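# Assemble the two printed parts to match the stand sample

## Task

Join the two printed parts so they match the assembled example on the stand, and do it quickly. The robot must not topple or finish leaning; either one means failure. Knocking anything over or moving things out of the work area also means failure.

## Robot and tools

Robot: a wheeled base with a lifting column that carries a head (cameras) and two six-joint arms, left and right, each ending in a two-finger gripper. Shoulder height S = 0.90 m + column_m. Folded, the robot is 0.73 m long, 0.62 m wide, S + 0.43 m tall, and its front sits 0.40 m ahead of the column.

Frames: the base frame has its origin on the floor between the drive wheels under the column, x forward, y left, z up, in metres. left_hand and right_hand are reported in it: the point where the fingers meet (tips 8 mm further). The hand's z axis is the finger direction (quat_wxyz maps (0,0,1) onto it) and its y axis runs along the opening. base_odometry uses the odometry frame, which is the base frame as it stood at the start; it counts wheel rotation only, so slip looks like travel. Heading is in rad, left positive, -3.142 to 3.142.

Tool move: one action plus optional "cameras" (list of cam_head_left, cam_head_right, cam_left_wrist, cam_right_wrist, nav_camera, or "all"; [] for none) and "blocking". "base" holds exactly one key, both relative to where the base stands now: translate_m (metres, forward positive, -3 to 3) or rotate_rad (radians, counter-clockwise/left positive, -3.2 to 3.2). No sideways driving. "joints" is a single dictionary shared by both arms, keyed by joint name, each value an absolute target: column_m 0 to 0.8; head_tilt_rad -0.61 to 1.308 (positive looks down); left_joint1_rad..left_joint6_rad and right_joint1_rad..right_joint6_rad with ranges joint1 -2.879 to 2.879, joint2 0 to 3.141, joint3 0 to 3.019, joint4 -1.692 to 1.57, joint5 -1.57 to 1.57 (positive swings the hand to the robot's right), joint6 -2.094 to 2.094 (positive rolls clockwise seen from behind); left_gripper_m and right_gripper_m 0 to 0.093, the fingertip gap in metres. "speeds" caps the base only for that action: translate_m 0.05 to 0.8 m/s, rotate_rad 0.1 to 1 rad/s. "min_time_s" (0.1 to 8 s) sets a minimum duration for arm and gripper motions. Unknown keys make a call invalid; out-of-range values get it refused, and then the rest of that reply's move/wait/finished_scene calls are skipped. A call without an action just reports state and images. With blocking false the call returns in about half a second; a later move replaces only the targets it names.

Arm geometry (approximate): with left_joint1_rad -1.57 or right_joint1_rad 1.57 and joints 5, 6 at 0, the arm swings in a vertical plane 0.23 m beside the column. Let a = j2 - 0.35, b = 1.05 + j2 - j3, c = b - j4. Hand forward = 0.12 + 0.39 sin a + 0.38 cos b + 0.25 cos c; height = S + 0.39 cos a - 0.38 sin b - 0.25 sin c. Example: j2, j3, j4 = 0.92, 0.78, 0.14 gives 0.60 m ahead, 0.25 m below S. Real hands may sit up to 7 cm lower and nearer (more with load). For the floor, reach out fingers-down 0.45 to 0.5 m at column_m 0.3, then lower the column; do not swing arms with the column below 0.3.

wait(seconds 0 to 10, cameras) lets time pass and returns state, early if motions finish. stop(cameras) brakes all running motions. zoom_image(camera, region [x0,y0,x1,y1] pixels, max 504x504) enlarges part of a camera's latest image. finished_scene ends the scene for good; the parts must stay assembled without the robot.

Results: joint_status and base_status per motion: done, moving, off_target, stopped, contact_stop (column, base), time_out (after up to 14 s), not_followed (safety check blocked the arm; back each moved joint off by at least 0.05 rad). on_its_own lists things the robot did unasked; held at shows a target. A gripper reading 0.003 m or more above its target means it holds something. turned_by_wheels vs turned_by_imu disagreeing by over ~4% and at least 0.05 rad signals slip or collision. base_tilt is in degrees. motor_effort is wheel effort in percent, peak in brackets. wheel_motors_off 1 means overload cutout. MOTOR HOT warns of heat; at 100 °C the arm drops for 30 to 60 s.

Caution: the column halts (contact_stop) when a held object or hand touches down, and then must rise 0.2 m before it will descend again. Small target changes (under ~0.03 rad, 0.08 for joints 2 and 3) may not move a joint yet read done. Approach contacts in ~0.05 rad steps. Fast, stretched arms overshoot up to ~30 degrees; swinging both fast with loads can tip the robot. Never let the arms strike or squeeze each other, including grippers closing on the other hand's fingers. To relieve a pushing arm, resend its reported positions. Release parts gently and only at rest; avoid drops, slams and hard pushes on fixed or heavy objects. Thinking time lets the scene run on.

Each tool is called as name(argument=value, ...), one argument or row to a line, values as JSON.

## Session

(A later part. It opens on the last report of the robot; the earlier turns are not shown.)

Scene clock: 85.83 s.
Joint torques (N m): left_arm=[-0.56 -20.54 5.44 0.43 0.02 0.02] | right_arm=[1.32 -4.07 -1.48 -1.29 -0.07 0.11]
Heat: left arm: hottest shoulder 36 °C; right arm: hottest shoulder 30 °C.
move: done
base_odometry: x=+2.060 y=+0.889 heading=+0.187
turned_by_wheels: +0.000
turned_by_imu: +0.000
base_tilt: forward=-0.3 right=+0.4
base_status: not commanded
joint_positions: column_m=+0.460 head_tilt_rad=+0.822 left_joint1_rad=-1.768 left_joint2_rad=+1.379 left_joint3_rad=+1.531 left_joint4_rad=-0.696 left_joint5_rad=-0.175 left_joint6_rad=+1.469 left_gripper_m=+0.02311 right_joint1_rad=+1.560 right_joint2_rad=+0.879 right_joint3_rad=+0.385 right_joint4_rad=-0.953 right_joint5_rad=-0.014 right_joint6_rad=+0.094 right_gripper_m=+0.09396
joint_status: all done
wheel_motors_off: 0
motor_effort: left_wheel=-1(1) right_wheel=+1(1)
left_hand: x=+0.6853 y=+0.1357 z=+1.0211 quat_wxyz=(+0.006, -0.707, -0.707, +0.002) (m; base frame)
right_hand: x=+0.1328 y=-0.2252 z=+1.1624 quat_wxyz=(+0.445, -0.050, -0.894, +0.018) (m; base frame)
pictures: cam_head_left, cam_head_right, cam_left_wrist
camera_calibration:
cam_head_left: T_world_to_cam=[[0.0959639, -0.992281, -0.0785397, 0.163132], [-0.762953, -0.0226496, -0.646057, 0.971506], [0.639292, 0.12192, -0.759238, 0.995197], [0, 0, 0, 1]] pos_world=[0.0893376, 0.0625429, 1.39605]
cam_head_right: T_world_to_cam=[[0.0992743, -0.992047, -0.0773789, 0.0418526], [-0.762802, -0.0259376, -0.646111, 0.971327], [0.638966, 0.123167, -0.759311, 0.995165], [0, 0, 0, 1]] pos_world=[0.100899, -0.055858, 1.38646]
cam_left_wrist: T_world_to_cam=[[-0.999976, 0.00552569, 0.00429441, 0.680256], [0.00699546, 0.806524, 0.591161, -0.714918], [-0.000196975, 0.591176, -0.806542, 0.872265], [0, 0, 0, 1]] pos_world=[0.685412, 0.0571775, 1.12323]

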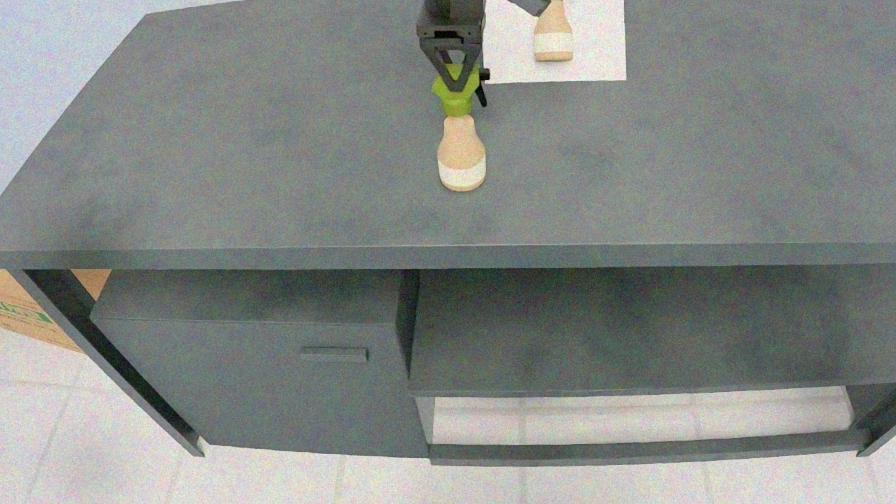

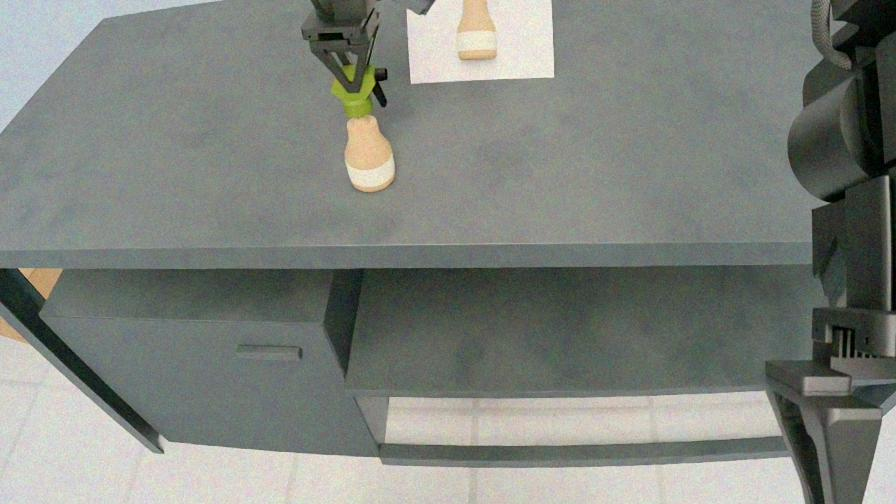

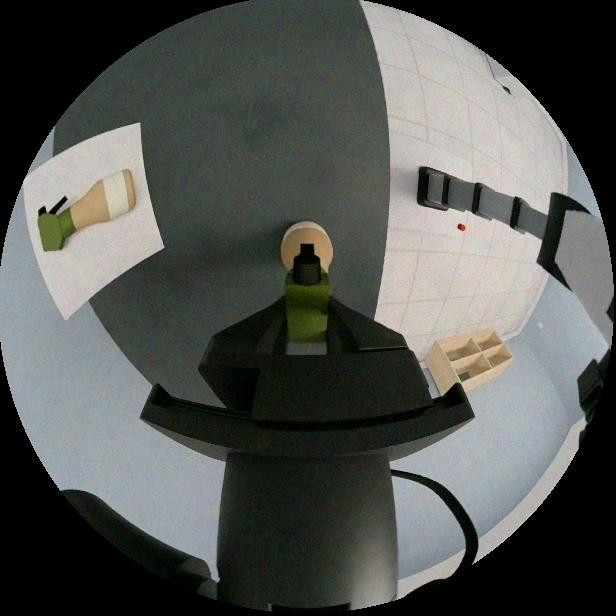

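move(
  joints={"column_m": 0.444},
  cameras=["cam_head_left", "cam_head_right", "cam_left_wrist"],
)

zoom_image(
  camera="cam_head_left",
  region=[415, 50, 505, 170],
)

zoom_image(
  camera="cam_head_right",
  region=[315, 50, 405, 170],
)

Scene clock: 88.57 s.
Joint torques (N m): left_arm=[-0.5 -20.54 5.39 0.43 0 0.01] | right_arm=[1.32 -4.07 -1.48 -1.29 -0.07 0.11]
Heat: left arm: hottest shoulder 36 °C; right arm: hottest shoulder 30 °C.
move: done
base_odometry: x=+2.060 y=+0.889 heading=+0.187
turned_by_wheels: +0.000
turned_by_imu: +0.000
base_tilt: forward=-0.3 right=+0.4
base_status: not commanded
joint_positions: column_m=+0.444 head_tilt_rad=+0.822 left_joint1_rad=-1.768 left_joint2_rad=+1.379 left_joint3_rad=+1.531 left_joint4_rad=-0.696 left_joint5_rad=-0.174 left_joint6_rad=+1.469 left_gripper_m=+0.02311 right_joint1_rad=+1.560 right_joint2_rad=+0.879 right_joint3_rad=+0.385 right_joint4_rad=-0.953 right_joint5_rad=-0.014 right_joint6_rad=+0.094 right_gripper_m=+0.09396
joint_status: all done
wheel_motors_off: 0
motor_effort: left_wheel=-1(1) right_wheel=+1(1)
left_hand: x=+0.6853 y=+0.1355 z=+1.0051 quat_wxyz=(+0.005, -0.707, -0.707, +0.002) (m; base frame)
right_hand: x=+0.1328 y=-0.2252 z=+1.1464 quat_wxyz=(+0.445, -0.050, -0.894, +0.018) (m; base frame)
pictures: cam_head_left, cam_head_right, cam_left_wrist
camera_calibration:
cam_head_left: T_world_to_cam=[[0.0959639, -0.992281, -0.0785397, 0.161868], [-0.762953, -0.0226496, -0.646057, 0.961105], [0.639292, 0.12192, -0.759238, 0.982973], [0, 0, 0, 1]] pos_world=[0.0893376, 0.0625429, 1.37995]
cam_head_right: T_world_to_cam=[[0.0992743, -0.992047, -0.0773789, 0.0406145], [-0.762802, -0.0259376, -0.646111, 0.960989], [0.638966, 0.123167, -0.759311, 0.983016], [0, 0, 0, 1]] pos_world=[0.100899, -0.055858, 1.37046]
cam_left_wrist: T_world_to_cam=[[-0.999976, 0.00552892, 0.00429071, 0.680328], [0.00699573, 0.806949, 0.590579, -0.704822], [-0.000197115, 0.590595, -0.806968, 0.860005], [0, 0, 0, 1]] pos_world=[0.685412, 0.0570796, 1.10733]

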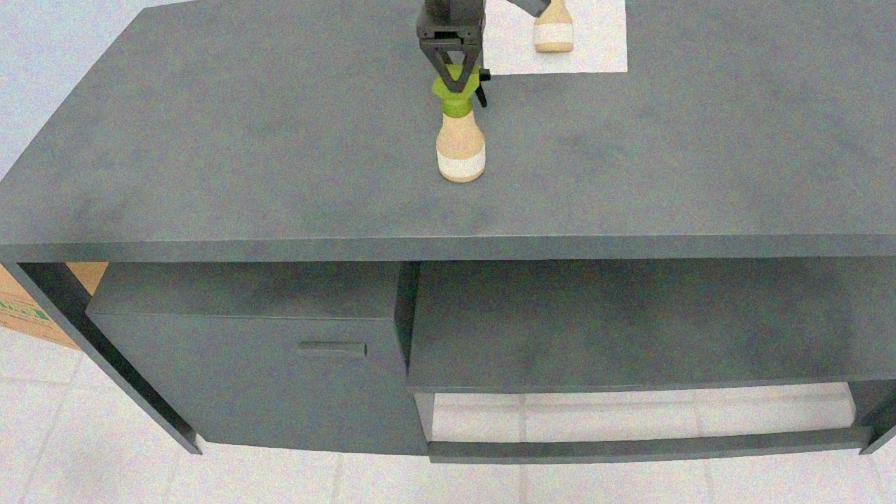

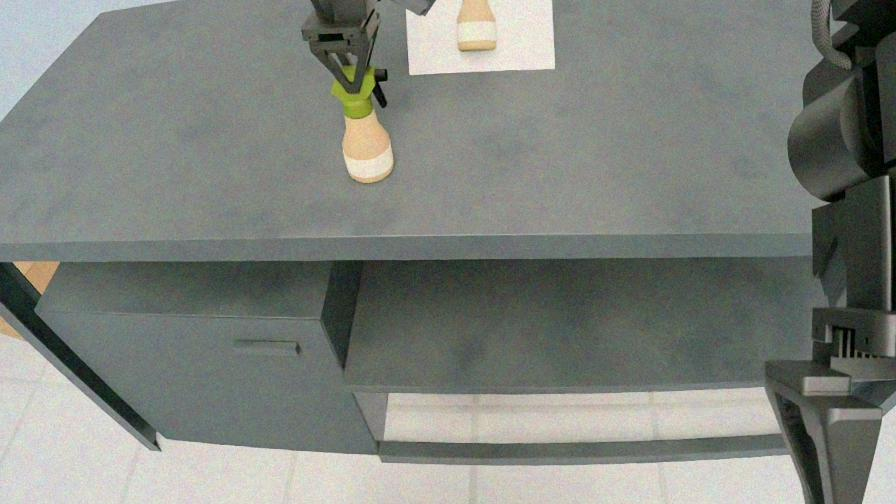

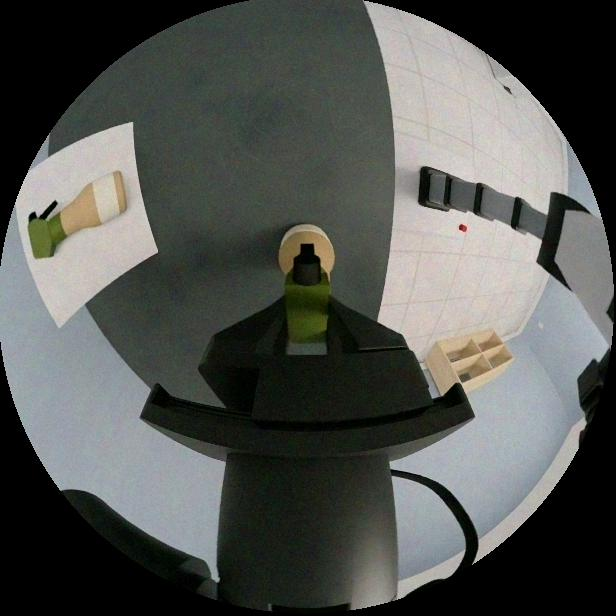

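Scaled by 4.200.

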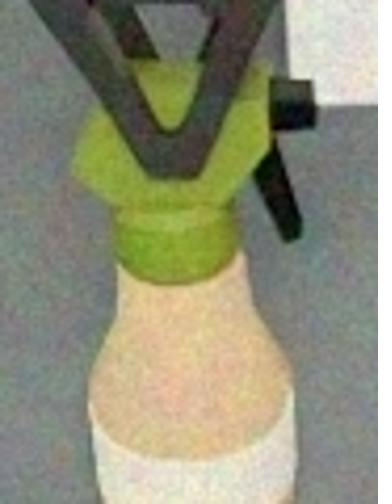

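Scaled by 4.200.

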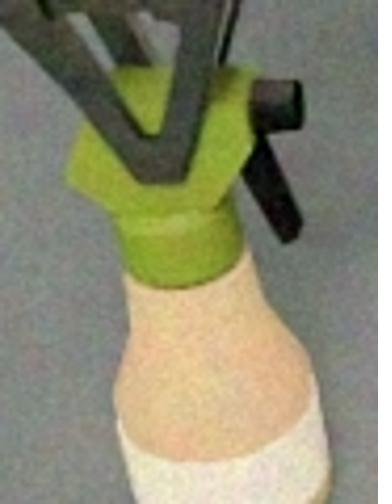

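move(
  joints={"column_m": 0.428},
  cameras=["cam_head_left", "cam_head_right", "cam_left_wrist"],
)

zoom_image(
  camera="cam_head_left",
  region=[415, 50, 505, 170],
)

zoom_image(
  camera="cam_head_right",
  region=[315, 50, 405, 170],
)

Scene clock: 89.77 s.
Joint torques (N m): left_arm=[-0.32 -18.84 5.63 0.64 -0.04 0.01] | right_arm=[1.32 -4.07 -1.46 -1.28 -0.07 0.11]
Heat: left arm: hottest shoulder 36 °C; right arm: hottest shoulder 30 °C.
move: done
base_odometry: x=+2.059 y=+0.889 heading=+0.187
turned_by_wheels: +0.000
turned_by_imu: +0.000
base_tilt: forward=-0.2 right=+0.4
base_status: not commanded
joint_positions: column_m=+0.428 head_tilt_rad=+0.822 left_joint1_rad=-1.769 left_joint2_rad=+1.356 left_joint3_rad=+1.531 left_joint4_rad=-0.700 left_joint5_rad=-0.173 left_joint6_rad=+1.469 left_gripper_m=+0.02311 right_joint1_rad=+1.560 right_joint2_rad=+0.879 right_joint3_rad=+0.385 right_joint4_rad=-0.953 right_joint5_rad=-0.014 right_joint6_rad=+0.094 right_gripper_m=+0.09396
joint_status: all done
wheel_motors_off: 0
motor_effort: left_wheel=+0(2) right_wheel=+1(1)
left_hand: x=+0.6921 y=+0.1367 z=+1.0020 quat_wxyz=(-0.002, -0.706, -0.708, -0.003) (m; base frame)
right_hand: x=+0.1326 y=-0.2252 z=+1.1305 quat_wxyz=(+0.445, -0.050, -0.894, +0.018) (m; base frame)
pictures: cam_head_left, cam_head_right, cam_left_wrist
camera_calibration:
cam_head_left: T_world_to_cam=[[0.0959639, -0.992281, -0.0785397, 0.160619], [-0.762953, -0.0226496, -0.646057, 0.950832], [0.639292, 0.12192, -0.759238, 0.970901], [0, 0, 0, 1]] pos_world=[0.0893376, 0.0625429, 1.36405]
cam_head_right: T_world_to_cam=[[0.0992743, -0.992047, -0.0773789, 0.0393765], [-0.762802, -0.0259376, -0.646111, 0.950651], [0.638966, 0.123167, -0.759311, 0.970867], [0, 0, 0, 1]] pos_world=[0.100899, -0.055858, 1.35446]
cam_left_wrist: T_world_to_cam=[[-0.9999, 0.00247209, -0.0139245, 0.705727], [-0.00619269, 0.808653, 0.588253, -0.692774], [0.0127143, 0.588281, -0.808557, 0.849737], [0, 0, 0, 1]] pos_world=[0.690563, 0.0585847, 1.10441]

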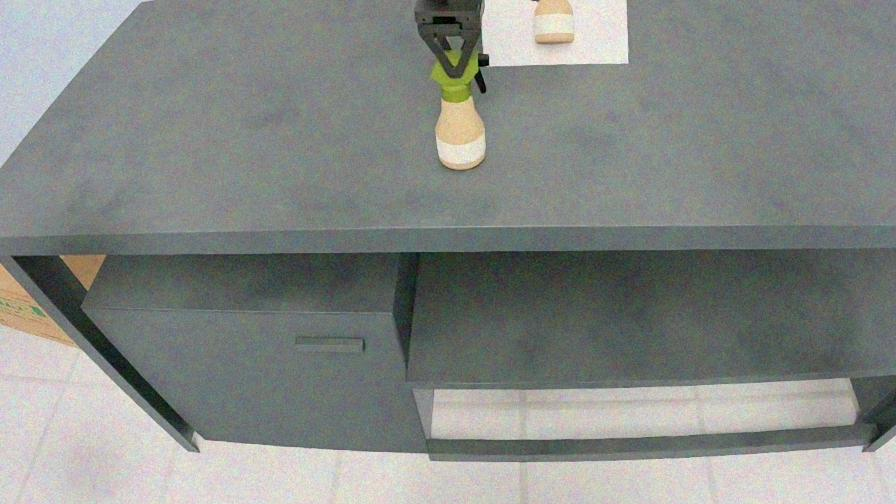

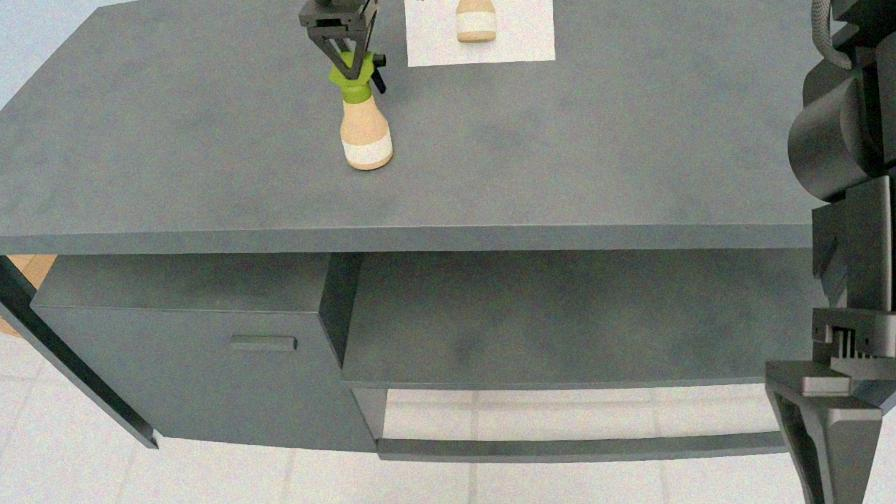

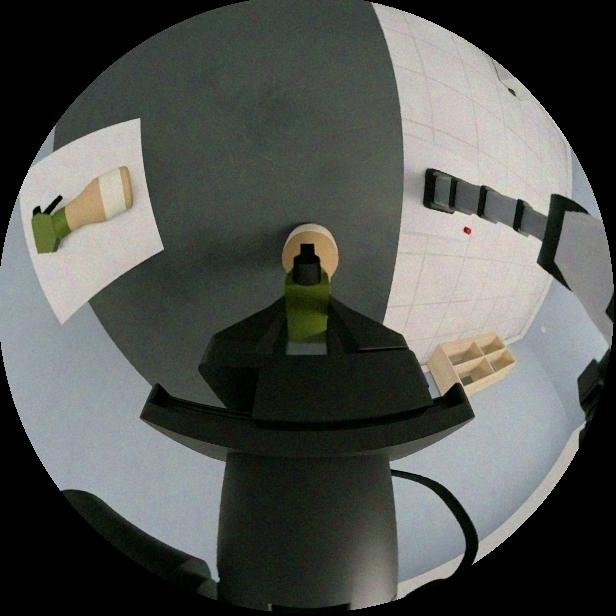

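Scaled by 4.200.

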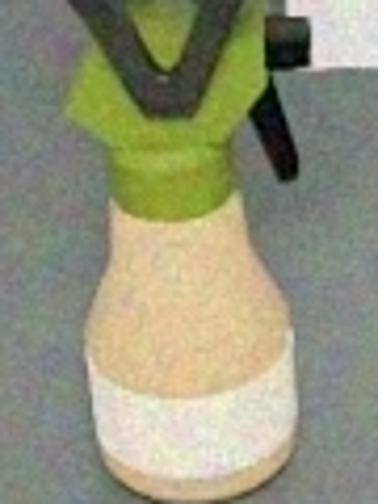

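Scaled by 4.200.

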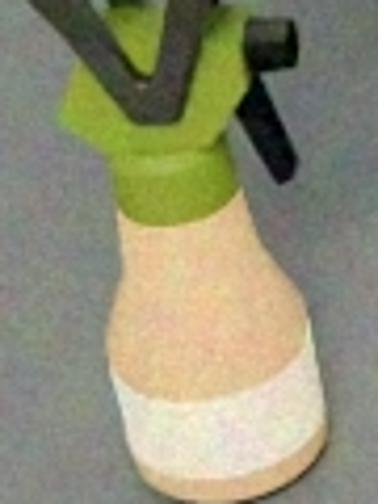

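move(
  joints={"column_m": 0.412},
  cameras=["cam_head_left", "cam_head_right"],
)

zoom_image(
  camera="cam_head_left",
  region=[415, 30, 505, 170],
)

zoom_image(
  camera="cam_head_right",
  region=[315, 30, 405, 170],
)

Scene clock: 91.70 s.
Joint torques (N m): left_arm=[-0.21 -16.38 5.93 1.02 -0.06 0.01] | right_arm=[1.32 -4.07 -1.44 -1.28 -0.07 0.11]
Heat: left arm: hottest shoulder 36 °C; right arm: hottest shoulder 30 °C.
move: done
base_odometry: x=+2.059 y=+0.889 heading=+0.187
turned_by_wheels: +0.000
turned_by_imu: +0.000
base_tilt: forward=-0.3 right=+0.4
base_status: not commanded
joint_positions: column_m=+0.412 head_tilt_rad=+0.822 left_joint1_rad=-1.770 left_joint2_rad=+1.326 left_joint3_rad=+1.531 left_joint4_rad=-0.707 left_joint5_rad=-0.172 left_joint6_rad=+1.469 left_gripper_m=+0.02311 right_joint1_rad=+1.560 right_joint2_rad=+0.879 right_joint3_rad=+0.385 right_joint4_rad=-0.953 right_joint5_rad=-0.014 right_joint6_rad=+0.094 right_gripper_m=+0.09396
joint_status: all done
wheel_motors_off: 0
motor_effort: left_wheel=+0(1) right_wheel=+1(1)
left_hand: x=+0.7002 y=+0.1379 z=+1.0034 quat_wxyz=(-0.012, -0.705, -0.709, -0.009) (m; base frame)
right_hand: x=+0.1326 y=-0.2252 z=+1.1145 quat_wxyz=(+0.445, -0.050, -0.894, +0.018) (m; base frame)
pictures: cam_head_left, cam_head_right
camera_calibration:
cam_head_left: T_world_to_cam=[[0.0959639, -0.992281, -0.0785397, 0.159363], [-0.762953, -0.0226496, -0.646057, 0.940495], [0.639292, 0.12192, -0.759238, 0.958754], [0, 0, 0, 1]] pos_world=[0.0893376, 0.0625429, 1.34805]
cam_head_right: T_world_to_cam=[[0.0992743, -0.992047, -0.0773789, 0.0381384], [-0.762802, -0.0259376, -0.646111, 0.940313], [0.638966, 0.123167, -0.759311, 0.958718], [0, 0, 0, 1]] pos_world=[0.100899, -0.055858, 1.33846]

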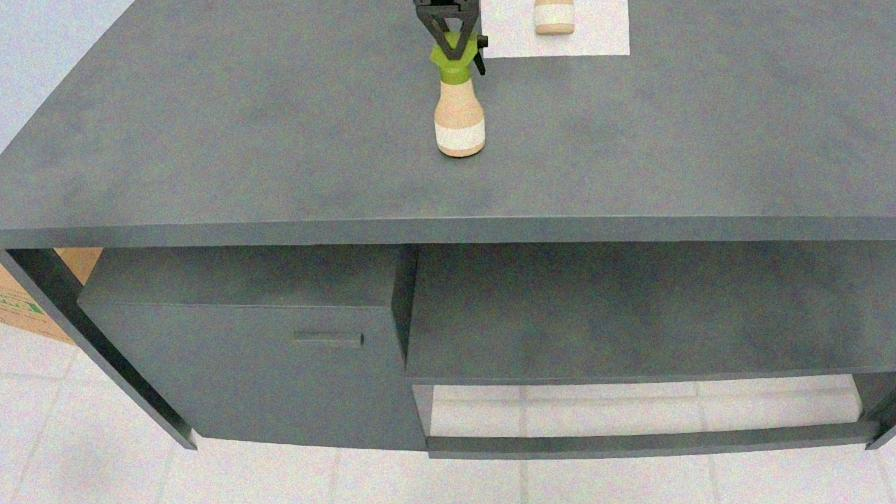

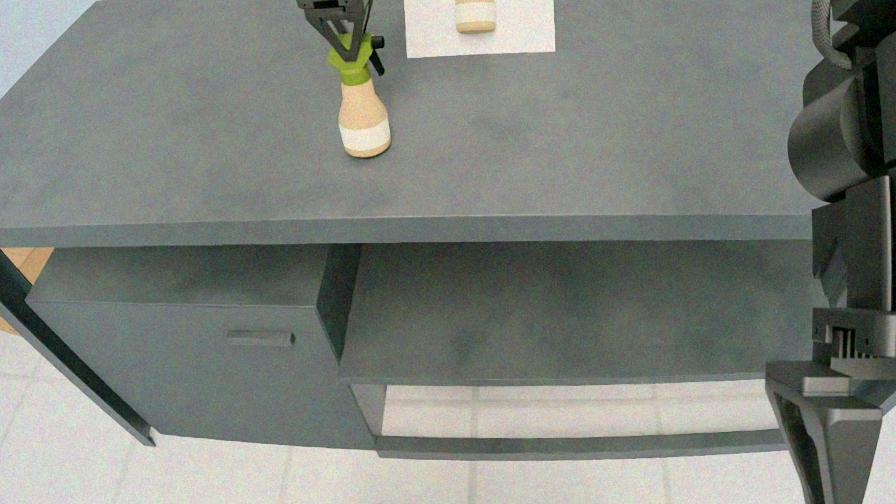

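Scaled by 3.600.

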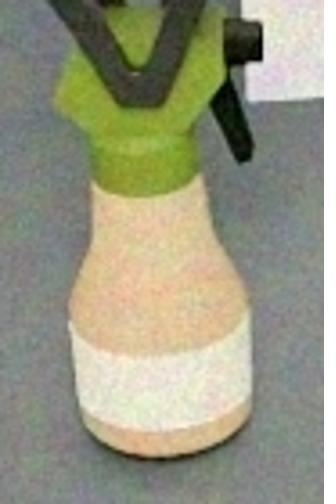

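Scaled by 3.600.

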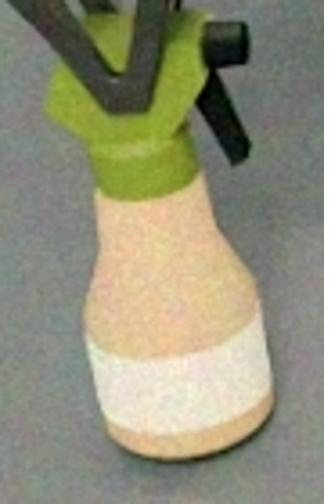

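move(
  joints={"column_m": 0.438},
  cameras=["cam_head_left"],
)

zoom_image(
  camera="cam_head_left",
  region=[415, 40, 505, 180],
)

Scene clock: 93.37 s.
Joint torques (N m): left_arm=[-0.38 -19.66 5.46 0.59 -0.06 0.02] | right_arm=[1.38 -4.07 -1.47 -1.29 -0.07 0.11]
Heat: left arm: hottest shoulder 36 °C; right arm: hottest shoulder 30 °C.
move: done
base_odometry: x=+2.059 y=+0.889 heading=+0.187
turned_by_wheels: +0.000
turned_by_imu: +0.000
base_tilt: forward=-0.3 right=+0.4
base_status: not commanded
joint_positions: column_m=+0.438 head_tilt_rad=+0.822 left_joint1_rad=-1.770 left_joint2_rad=+1.367 left_joint3_rad=+1.531 left_joint4_rad=-0.699 left_joint5_rad=-0.172 left_joint6_rad=+1.469 left_gripper_m=+0.02311 right_joint1_rad=+1.560 right_joint2_rad=+0.879 right_joint3_rad=+0.385 right_joint4_rad=-0.953 right_joint5_rad=-0.014 right_joint6_rad=+0.094 right_gripper_m=+0.09396
joint_status: all done
wheel_motors_off: 0
motor_effort: left_wheel=+0(2) right_wheel=+1(2)
left_hand: x=+0.6886 y=+0.1352 z=+1.0059 quat_wxyz=(+0.001, -0.707, -0.707, +0.001) (m; base frame)
right_hand: x=+0.1326 y=-0.2252 z=+1.1403 quat_wxyz=(+0.445, -0.050, -0.894, +0.018) (m; base frame)
pictures: cam_head_left
camera_calibration:
cam_head_left: T_world_to_cam=[[0.0959639, -0.992281, -0.0785397, 0.161389], [-0.762953, -0.0226496, -0.646057, 0.957164], [0.639292, 0.12192, -0.759238, 0.978342], [0, 0, 0, 1]] pos_world=[0.0893376, 0.0625429, 1.37385]

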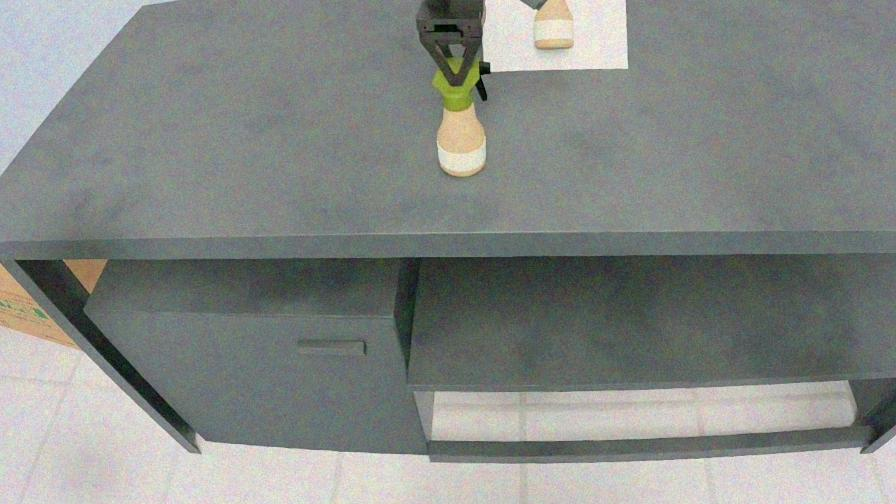

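Scaled by 3.600.

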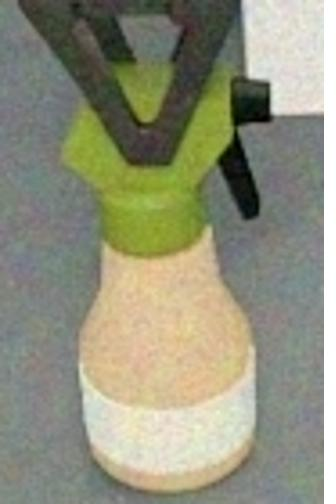

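move(
  joints={"column_m": 0.431},
)

move(
  joints={"left_gripper_m": 0.065},
  cameras=["cam_head_left", "cam_head_right", "cam_left_wrist"],
)

zoom_image(
  camera="cam_head_left",
  region=[415, 40, 505, 180],
)

zoom_image(
  camera="cam_head_right",
  region=[315, 40, 405, 180],
)

Scene clock: 94.57 s.
Joint torques (N m): left_arm=[-0.32 -19.37 5.56 0.58 0.02 0.02] | right_arm=[1.32 -4.01 -1.4 -1.28 -0.07 0.11]
Heat: left arm: hottest shoulder 36 °C; right arm: hottest shoulder 30 °C.
move: done
base_odometry: x=+2.059 y=+0.889 heading=+0.187
turned_by_wheels: +0.000
turned_by_imu: +0.000
base_tilt: forward=-0.3 right=+0.4
base_status: not commanded
joint_positions: column_m=+0.431 head_tilt_rad=+0.822 left_joint1_rad=-1.770 left_joint2_rad=+1.363 left_joint3_rad=+1.531 left_joint4_rad=-0.699 left_joint5_rad=-0.175 left_joint6_rad=+1.469 left_gripper_m=+0.02311 right_joint1_rad=+1.560 right_joint2_rad=+0.879 right_joint3_rad=+0.384 right_joint4_rad=-0.953 right_joint5_rad=-0.014 right_joint6_rad=+0.094 right_gripper_m=+0.09396
joint_status: all done
wheel_motors_off: 0
motor_effort: left_wheel=+1(1) right_wheel=+1(2)
left_hand: x=+0.6899 y=+0.1356 z=+1.0012 quat_wxyz=(+0.000, -0.707, -0.708, -0.001) (m; base frame)
right_hand: x=+0.1324 y=-0.2252 z=+1.1336 quat_wxyz=(+0.445, -0.050, -0.894, +0.018) (m; base frame)
pictures: none

Scene clock: 95.13 s.
Joint torques (N m): left_arm=[-0.38 -19.6 5.5 0.5 0.01 0.02] | right_arm=[1.32 -4.07 -1.39 -1.29 -0.07 0.11]
Heat: left arm: hottest shoulder 36 °C; right arm: hottest shoulder 30 °C.
move: done
base_odometry: x=+2.059 y=+0.889 heading=+0.187
turned_by_wheels: +0.000
turned_by_imu: +0.000
base_tilt: forward=-0.3 right=+0.4
base_status: not commanded
joint_positions: column_m=+0.431 head_tilt_rad=+0.822 left_joint1_rad=-1.770 left_joint2_rad=+1.369 left_joint3_rad=+1.531 left_joint4_rad=-0.698 left_joint5_rad=-0.174 left_joint6_rad=+1.469 left_gripper_m=+0.06493 right_joint1_rad=+1.560 right_joint2_rad=+0.879 right_joint3_rad=+0.384 right_joint4_rad=-0.953 right_joint5_rad=-0.014 right_joint6_rad=+0.094 right_gripper_m=+0.09396
joint_status: all done
wheel_motors_off: 0
motor_effort: left_wheel=+0(1) right_wheel=+0(2)
left_hand: x=+0.6885 y=+0.1354 z=+0.9982 quat_wxyz=(+0.002, -0.707, -0.707, +0.000) (m; base frame)
right_hand: x=+0.1324 y=-0.2252 z=+1.1336 quat_wxyz=(+0.445, -0.050, -0.894, +0.018) (m; base frame)
pictures: cam_head_left, cam_head_right, cam_left_wrist
camera_calibration:
cam_head_left: T_world_to_cam=[[0.0959639, -0.992281, -0.0785397, 0.160847], [-0.762953, -0.0226496, -0.646057, 0.952706], [0.639292, 0.12192, -0.759238, 0.973103], [0, 0, 0, 1]] pos_world=[0.0893376, 0.0625429, 1.36695]
cam_head_right: T_world_to_cam=[[0.0992743, -0.992047, -0.0773789, 0.0396086], [-0.762802, -0.0259376, -0.646111, 0.952589], [0.638966, 0.123167, -0.759311, 0.973145], [0, 0, 0, 1]] pos_world=[0.100899, -0.055858, 1.35746]
cam_left_wrist: T_world_to_cam=[[-0.999979, 0.00476811, -0.00433014, 0.692166], [0.00130141, 0.807999, 0.589183, -0.69551], [0.00630804, 0.589165, -0.807988, 0.851181], [0, 0, 0, 1]] pos_world=[0.687687, 0.0571841, 1.10052]

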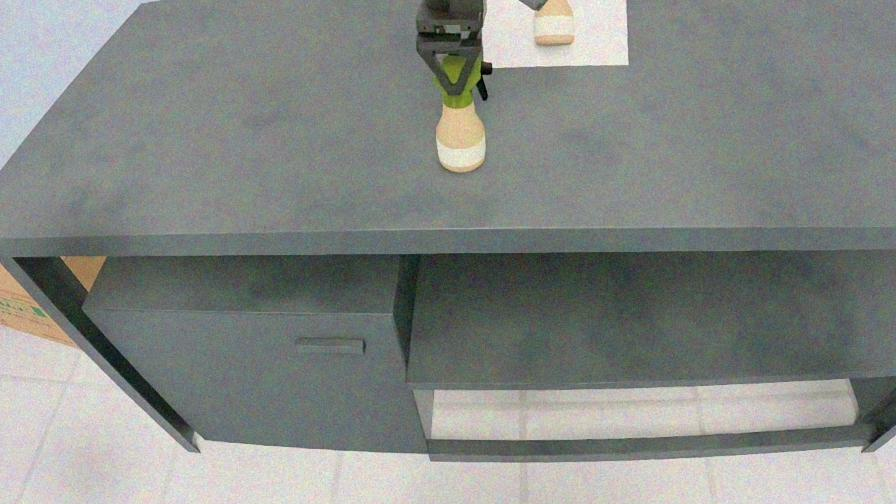

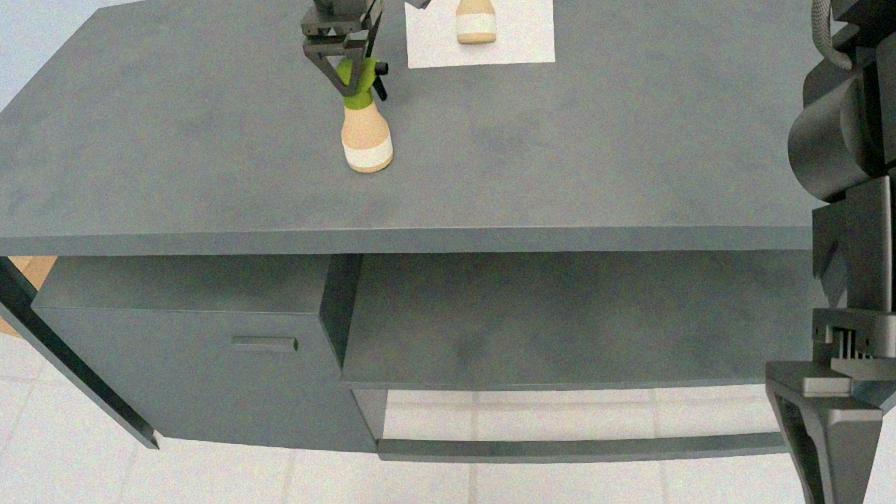

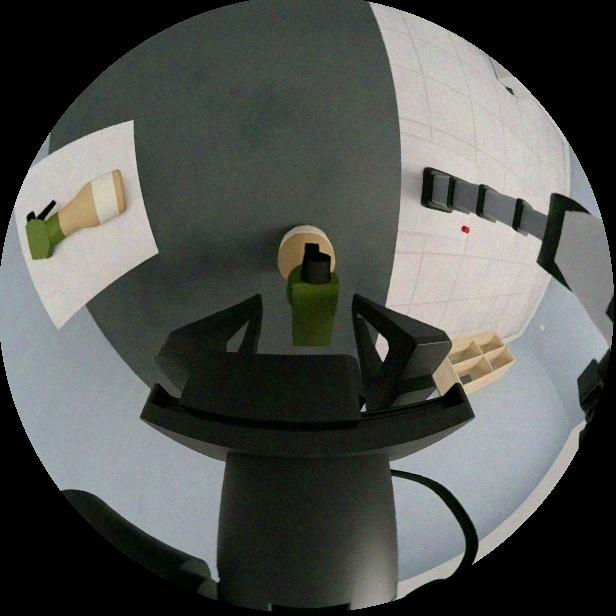

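Scaled by 3.600.

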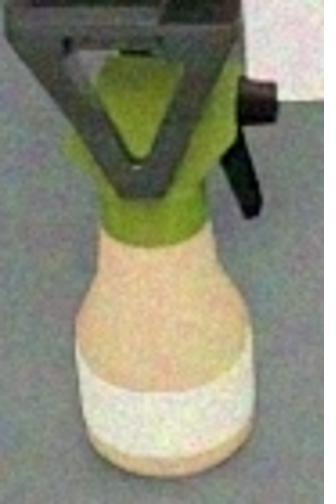

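Scaled by 3.600.

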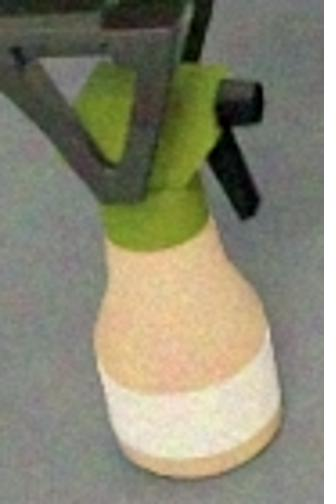

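move(
  joints={"column_m": 0.58},
  cameras=["cam_head_left", "cam_head_right", "cam_left_wrist"],
)

zoom_image(
  camera="cam_head_left",
  region=[420, 90, 530, 260],
)

zoom_image(
  camera="cam_head_right",
  region=[330, 90, 440, 260],
)

zoom_image(
  camera="cam_left_wrist",
  region=[250, 190, 370, 310],
)

Scene clock: 98.20 s.
Joint torques (N m): left_arm=[-0.32 -19.78 5.53 0.47 0.01 0.02] | right_arm=[1.32 -4.07 -1.42 -1.29 -0.07 0.11]
Heat: left arm: hottest shoulder 36 °C; right arm: hottest shoulder 30 °C.
move: done
base_odometry: x=+2.059 y=+0.889 heading=+0.187
turned_by_wheels: +0.000
turned_by_imu: +0.000
base_tilt: forward=-0.2 right=+0.4
base_status: not commanded
joint_positions: column_m=+0.580 head_tilt_rad=+0.822 left_joint1_rad=-1.770 left_joint2_rad=+1.369 left_joint3_rad=+1.531 left_joint4_rad=-0.698 left_joint5_rad=-0.174 left_joint6_rad=+1.469 left_gripper_m=+0.06493 right_joint1_rad=+1.560 right_joint2_rad=+0.879 right_joint3_rad=+0.384 right_joint4_rad=-0.953 right_joint5_rad=-0.014 right_joint6_rad=+0.094 right_gripper_m=+0.09396
joint_status: all done
wheel_motors_off: 0
motor_effort: left_wheel=+1(2) right_wheel=+1(1)
left_hand: x=+0.6882 y=+0.1354 z=+1.1466 quat_wxyz=(+0.002, -0.707, -0.707, +0.000) (m; base frame)
right_hand: x=+0.1324 y=-0.2252 z=+1.2824 quat_wxyz=(+0.445, -0.050, -0.894, +0.018) (m; base frame)
pictures: cam_head_left, cam_head_right, cam_left_wrist
camera_calibration:
cam_head_left: T_world_to_cam=[[0.0959692, -0.99228, -0.078547, 0.172552], [-0.763002, -0.0226583, -0.645999, 1.04882], [0.639233, 0.121928, -0.759286, 1.08623], [0, 0, 0, 1]] pos_world=[0.0893381, 0.0625429, 1.51585]
cam_head_right: T_world_to_cam=[[0.0992798, -0.992046, -0.0773865, 0.0511412], [-0.762851, -0.0259463, -0.646054, 1.04871], [0.638907, 0.123174, -0.759359, 1.08629], [0, 0, 0, 1]] pos_world=[0.100899, -0.055858, 1.50636]
cam_left_wrist: T_world_to_cam=[[-0.999981, 0.00495796, -0.00357227, 0.691655], [0.00190133, 0.807998, 0.589183, -0.783276], [0.00580753, 0.589165, -0.807992, 0.971496], [0, 0, 0, 1]] pos_world=[0.687489, 0.0570843, 1.24892]

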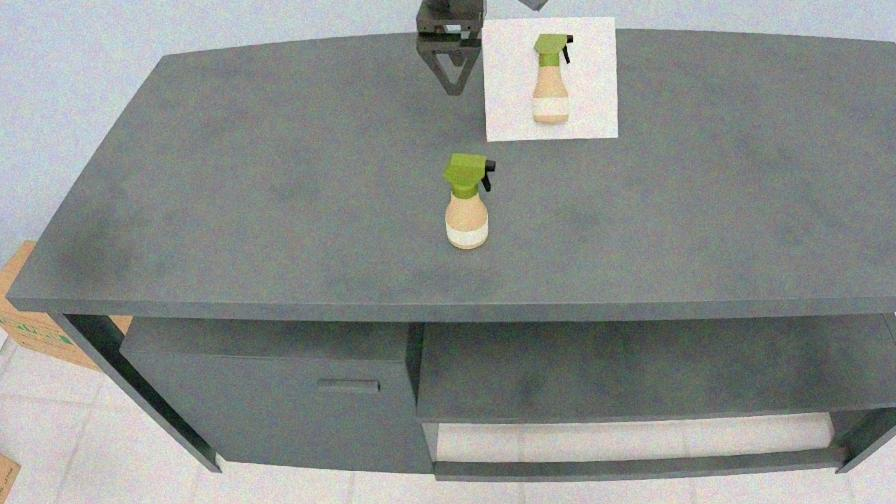

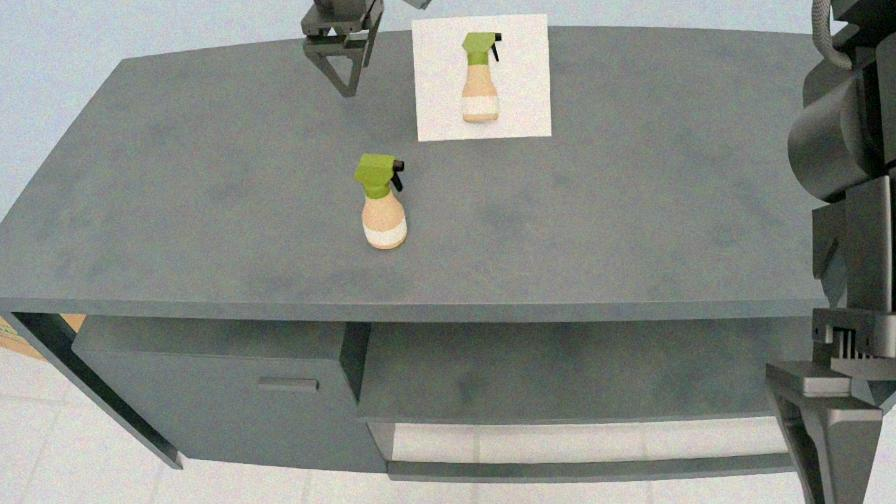

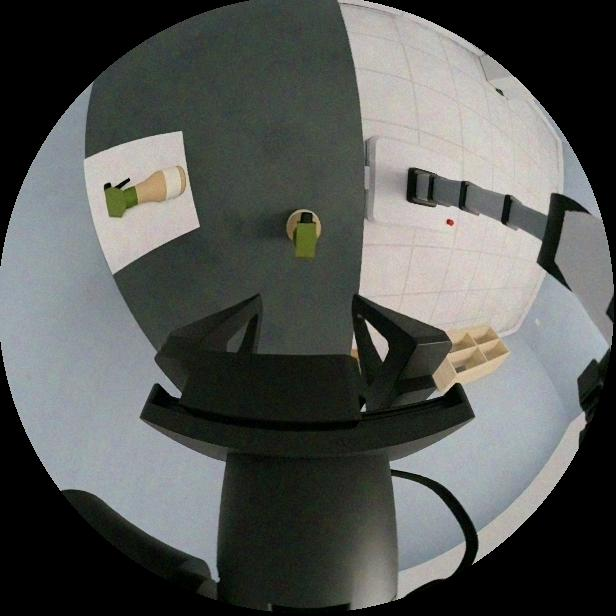

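Scaled by 2.965.

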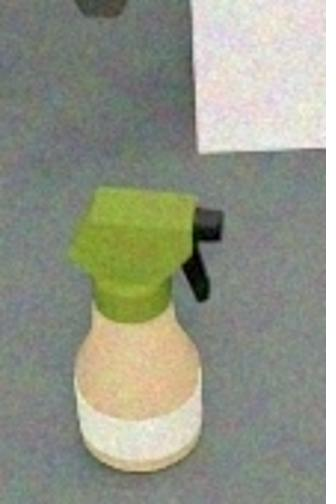

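Scaled by 2.965.

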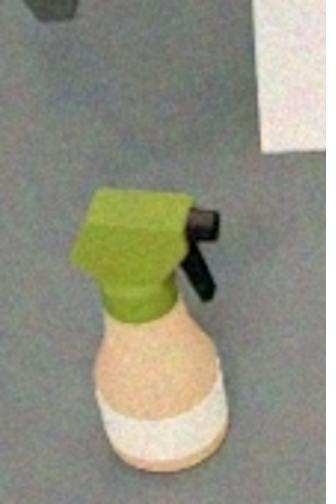

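Scaled by 4.200 from the camera's 616x616 image, which has a finer 880x880 frame.

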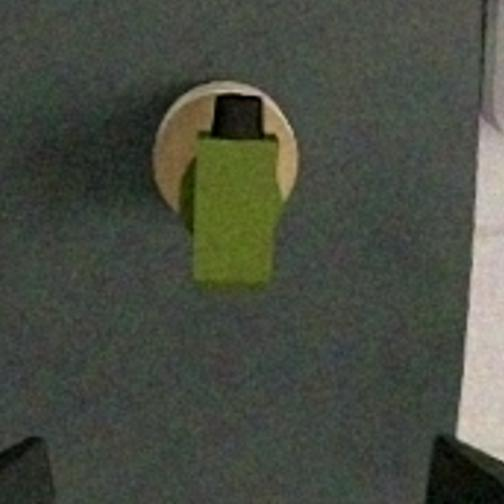

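finished_scene(
)

The scene is finished: the task was done.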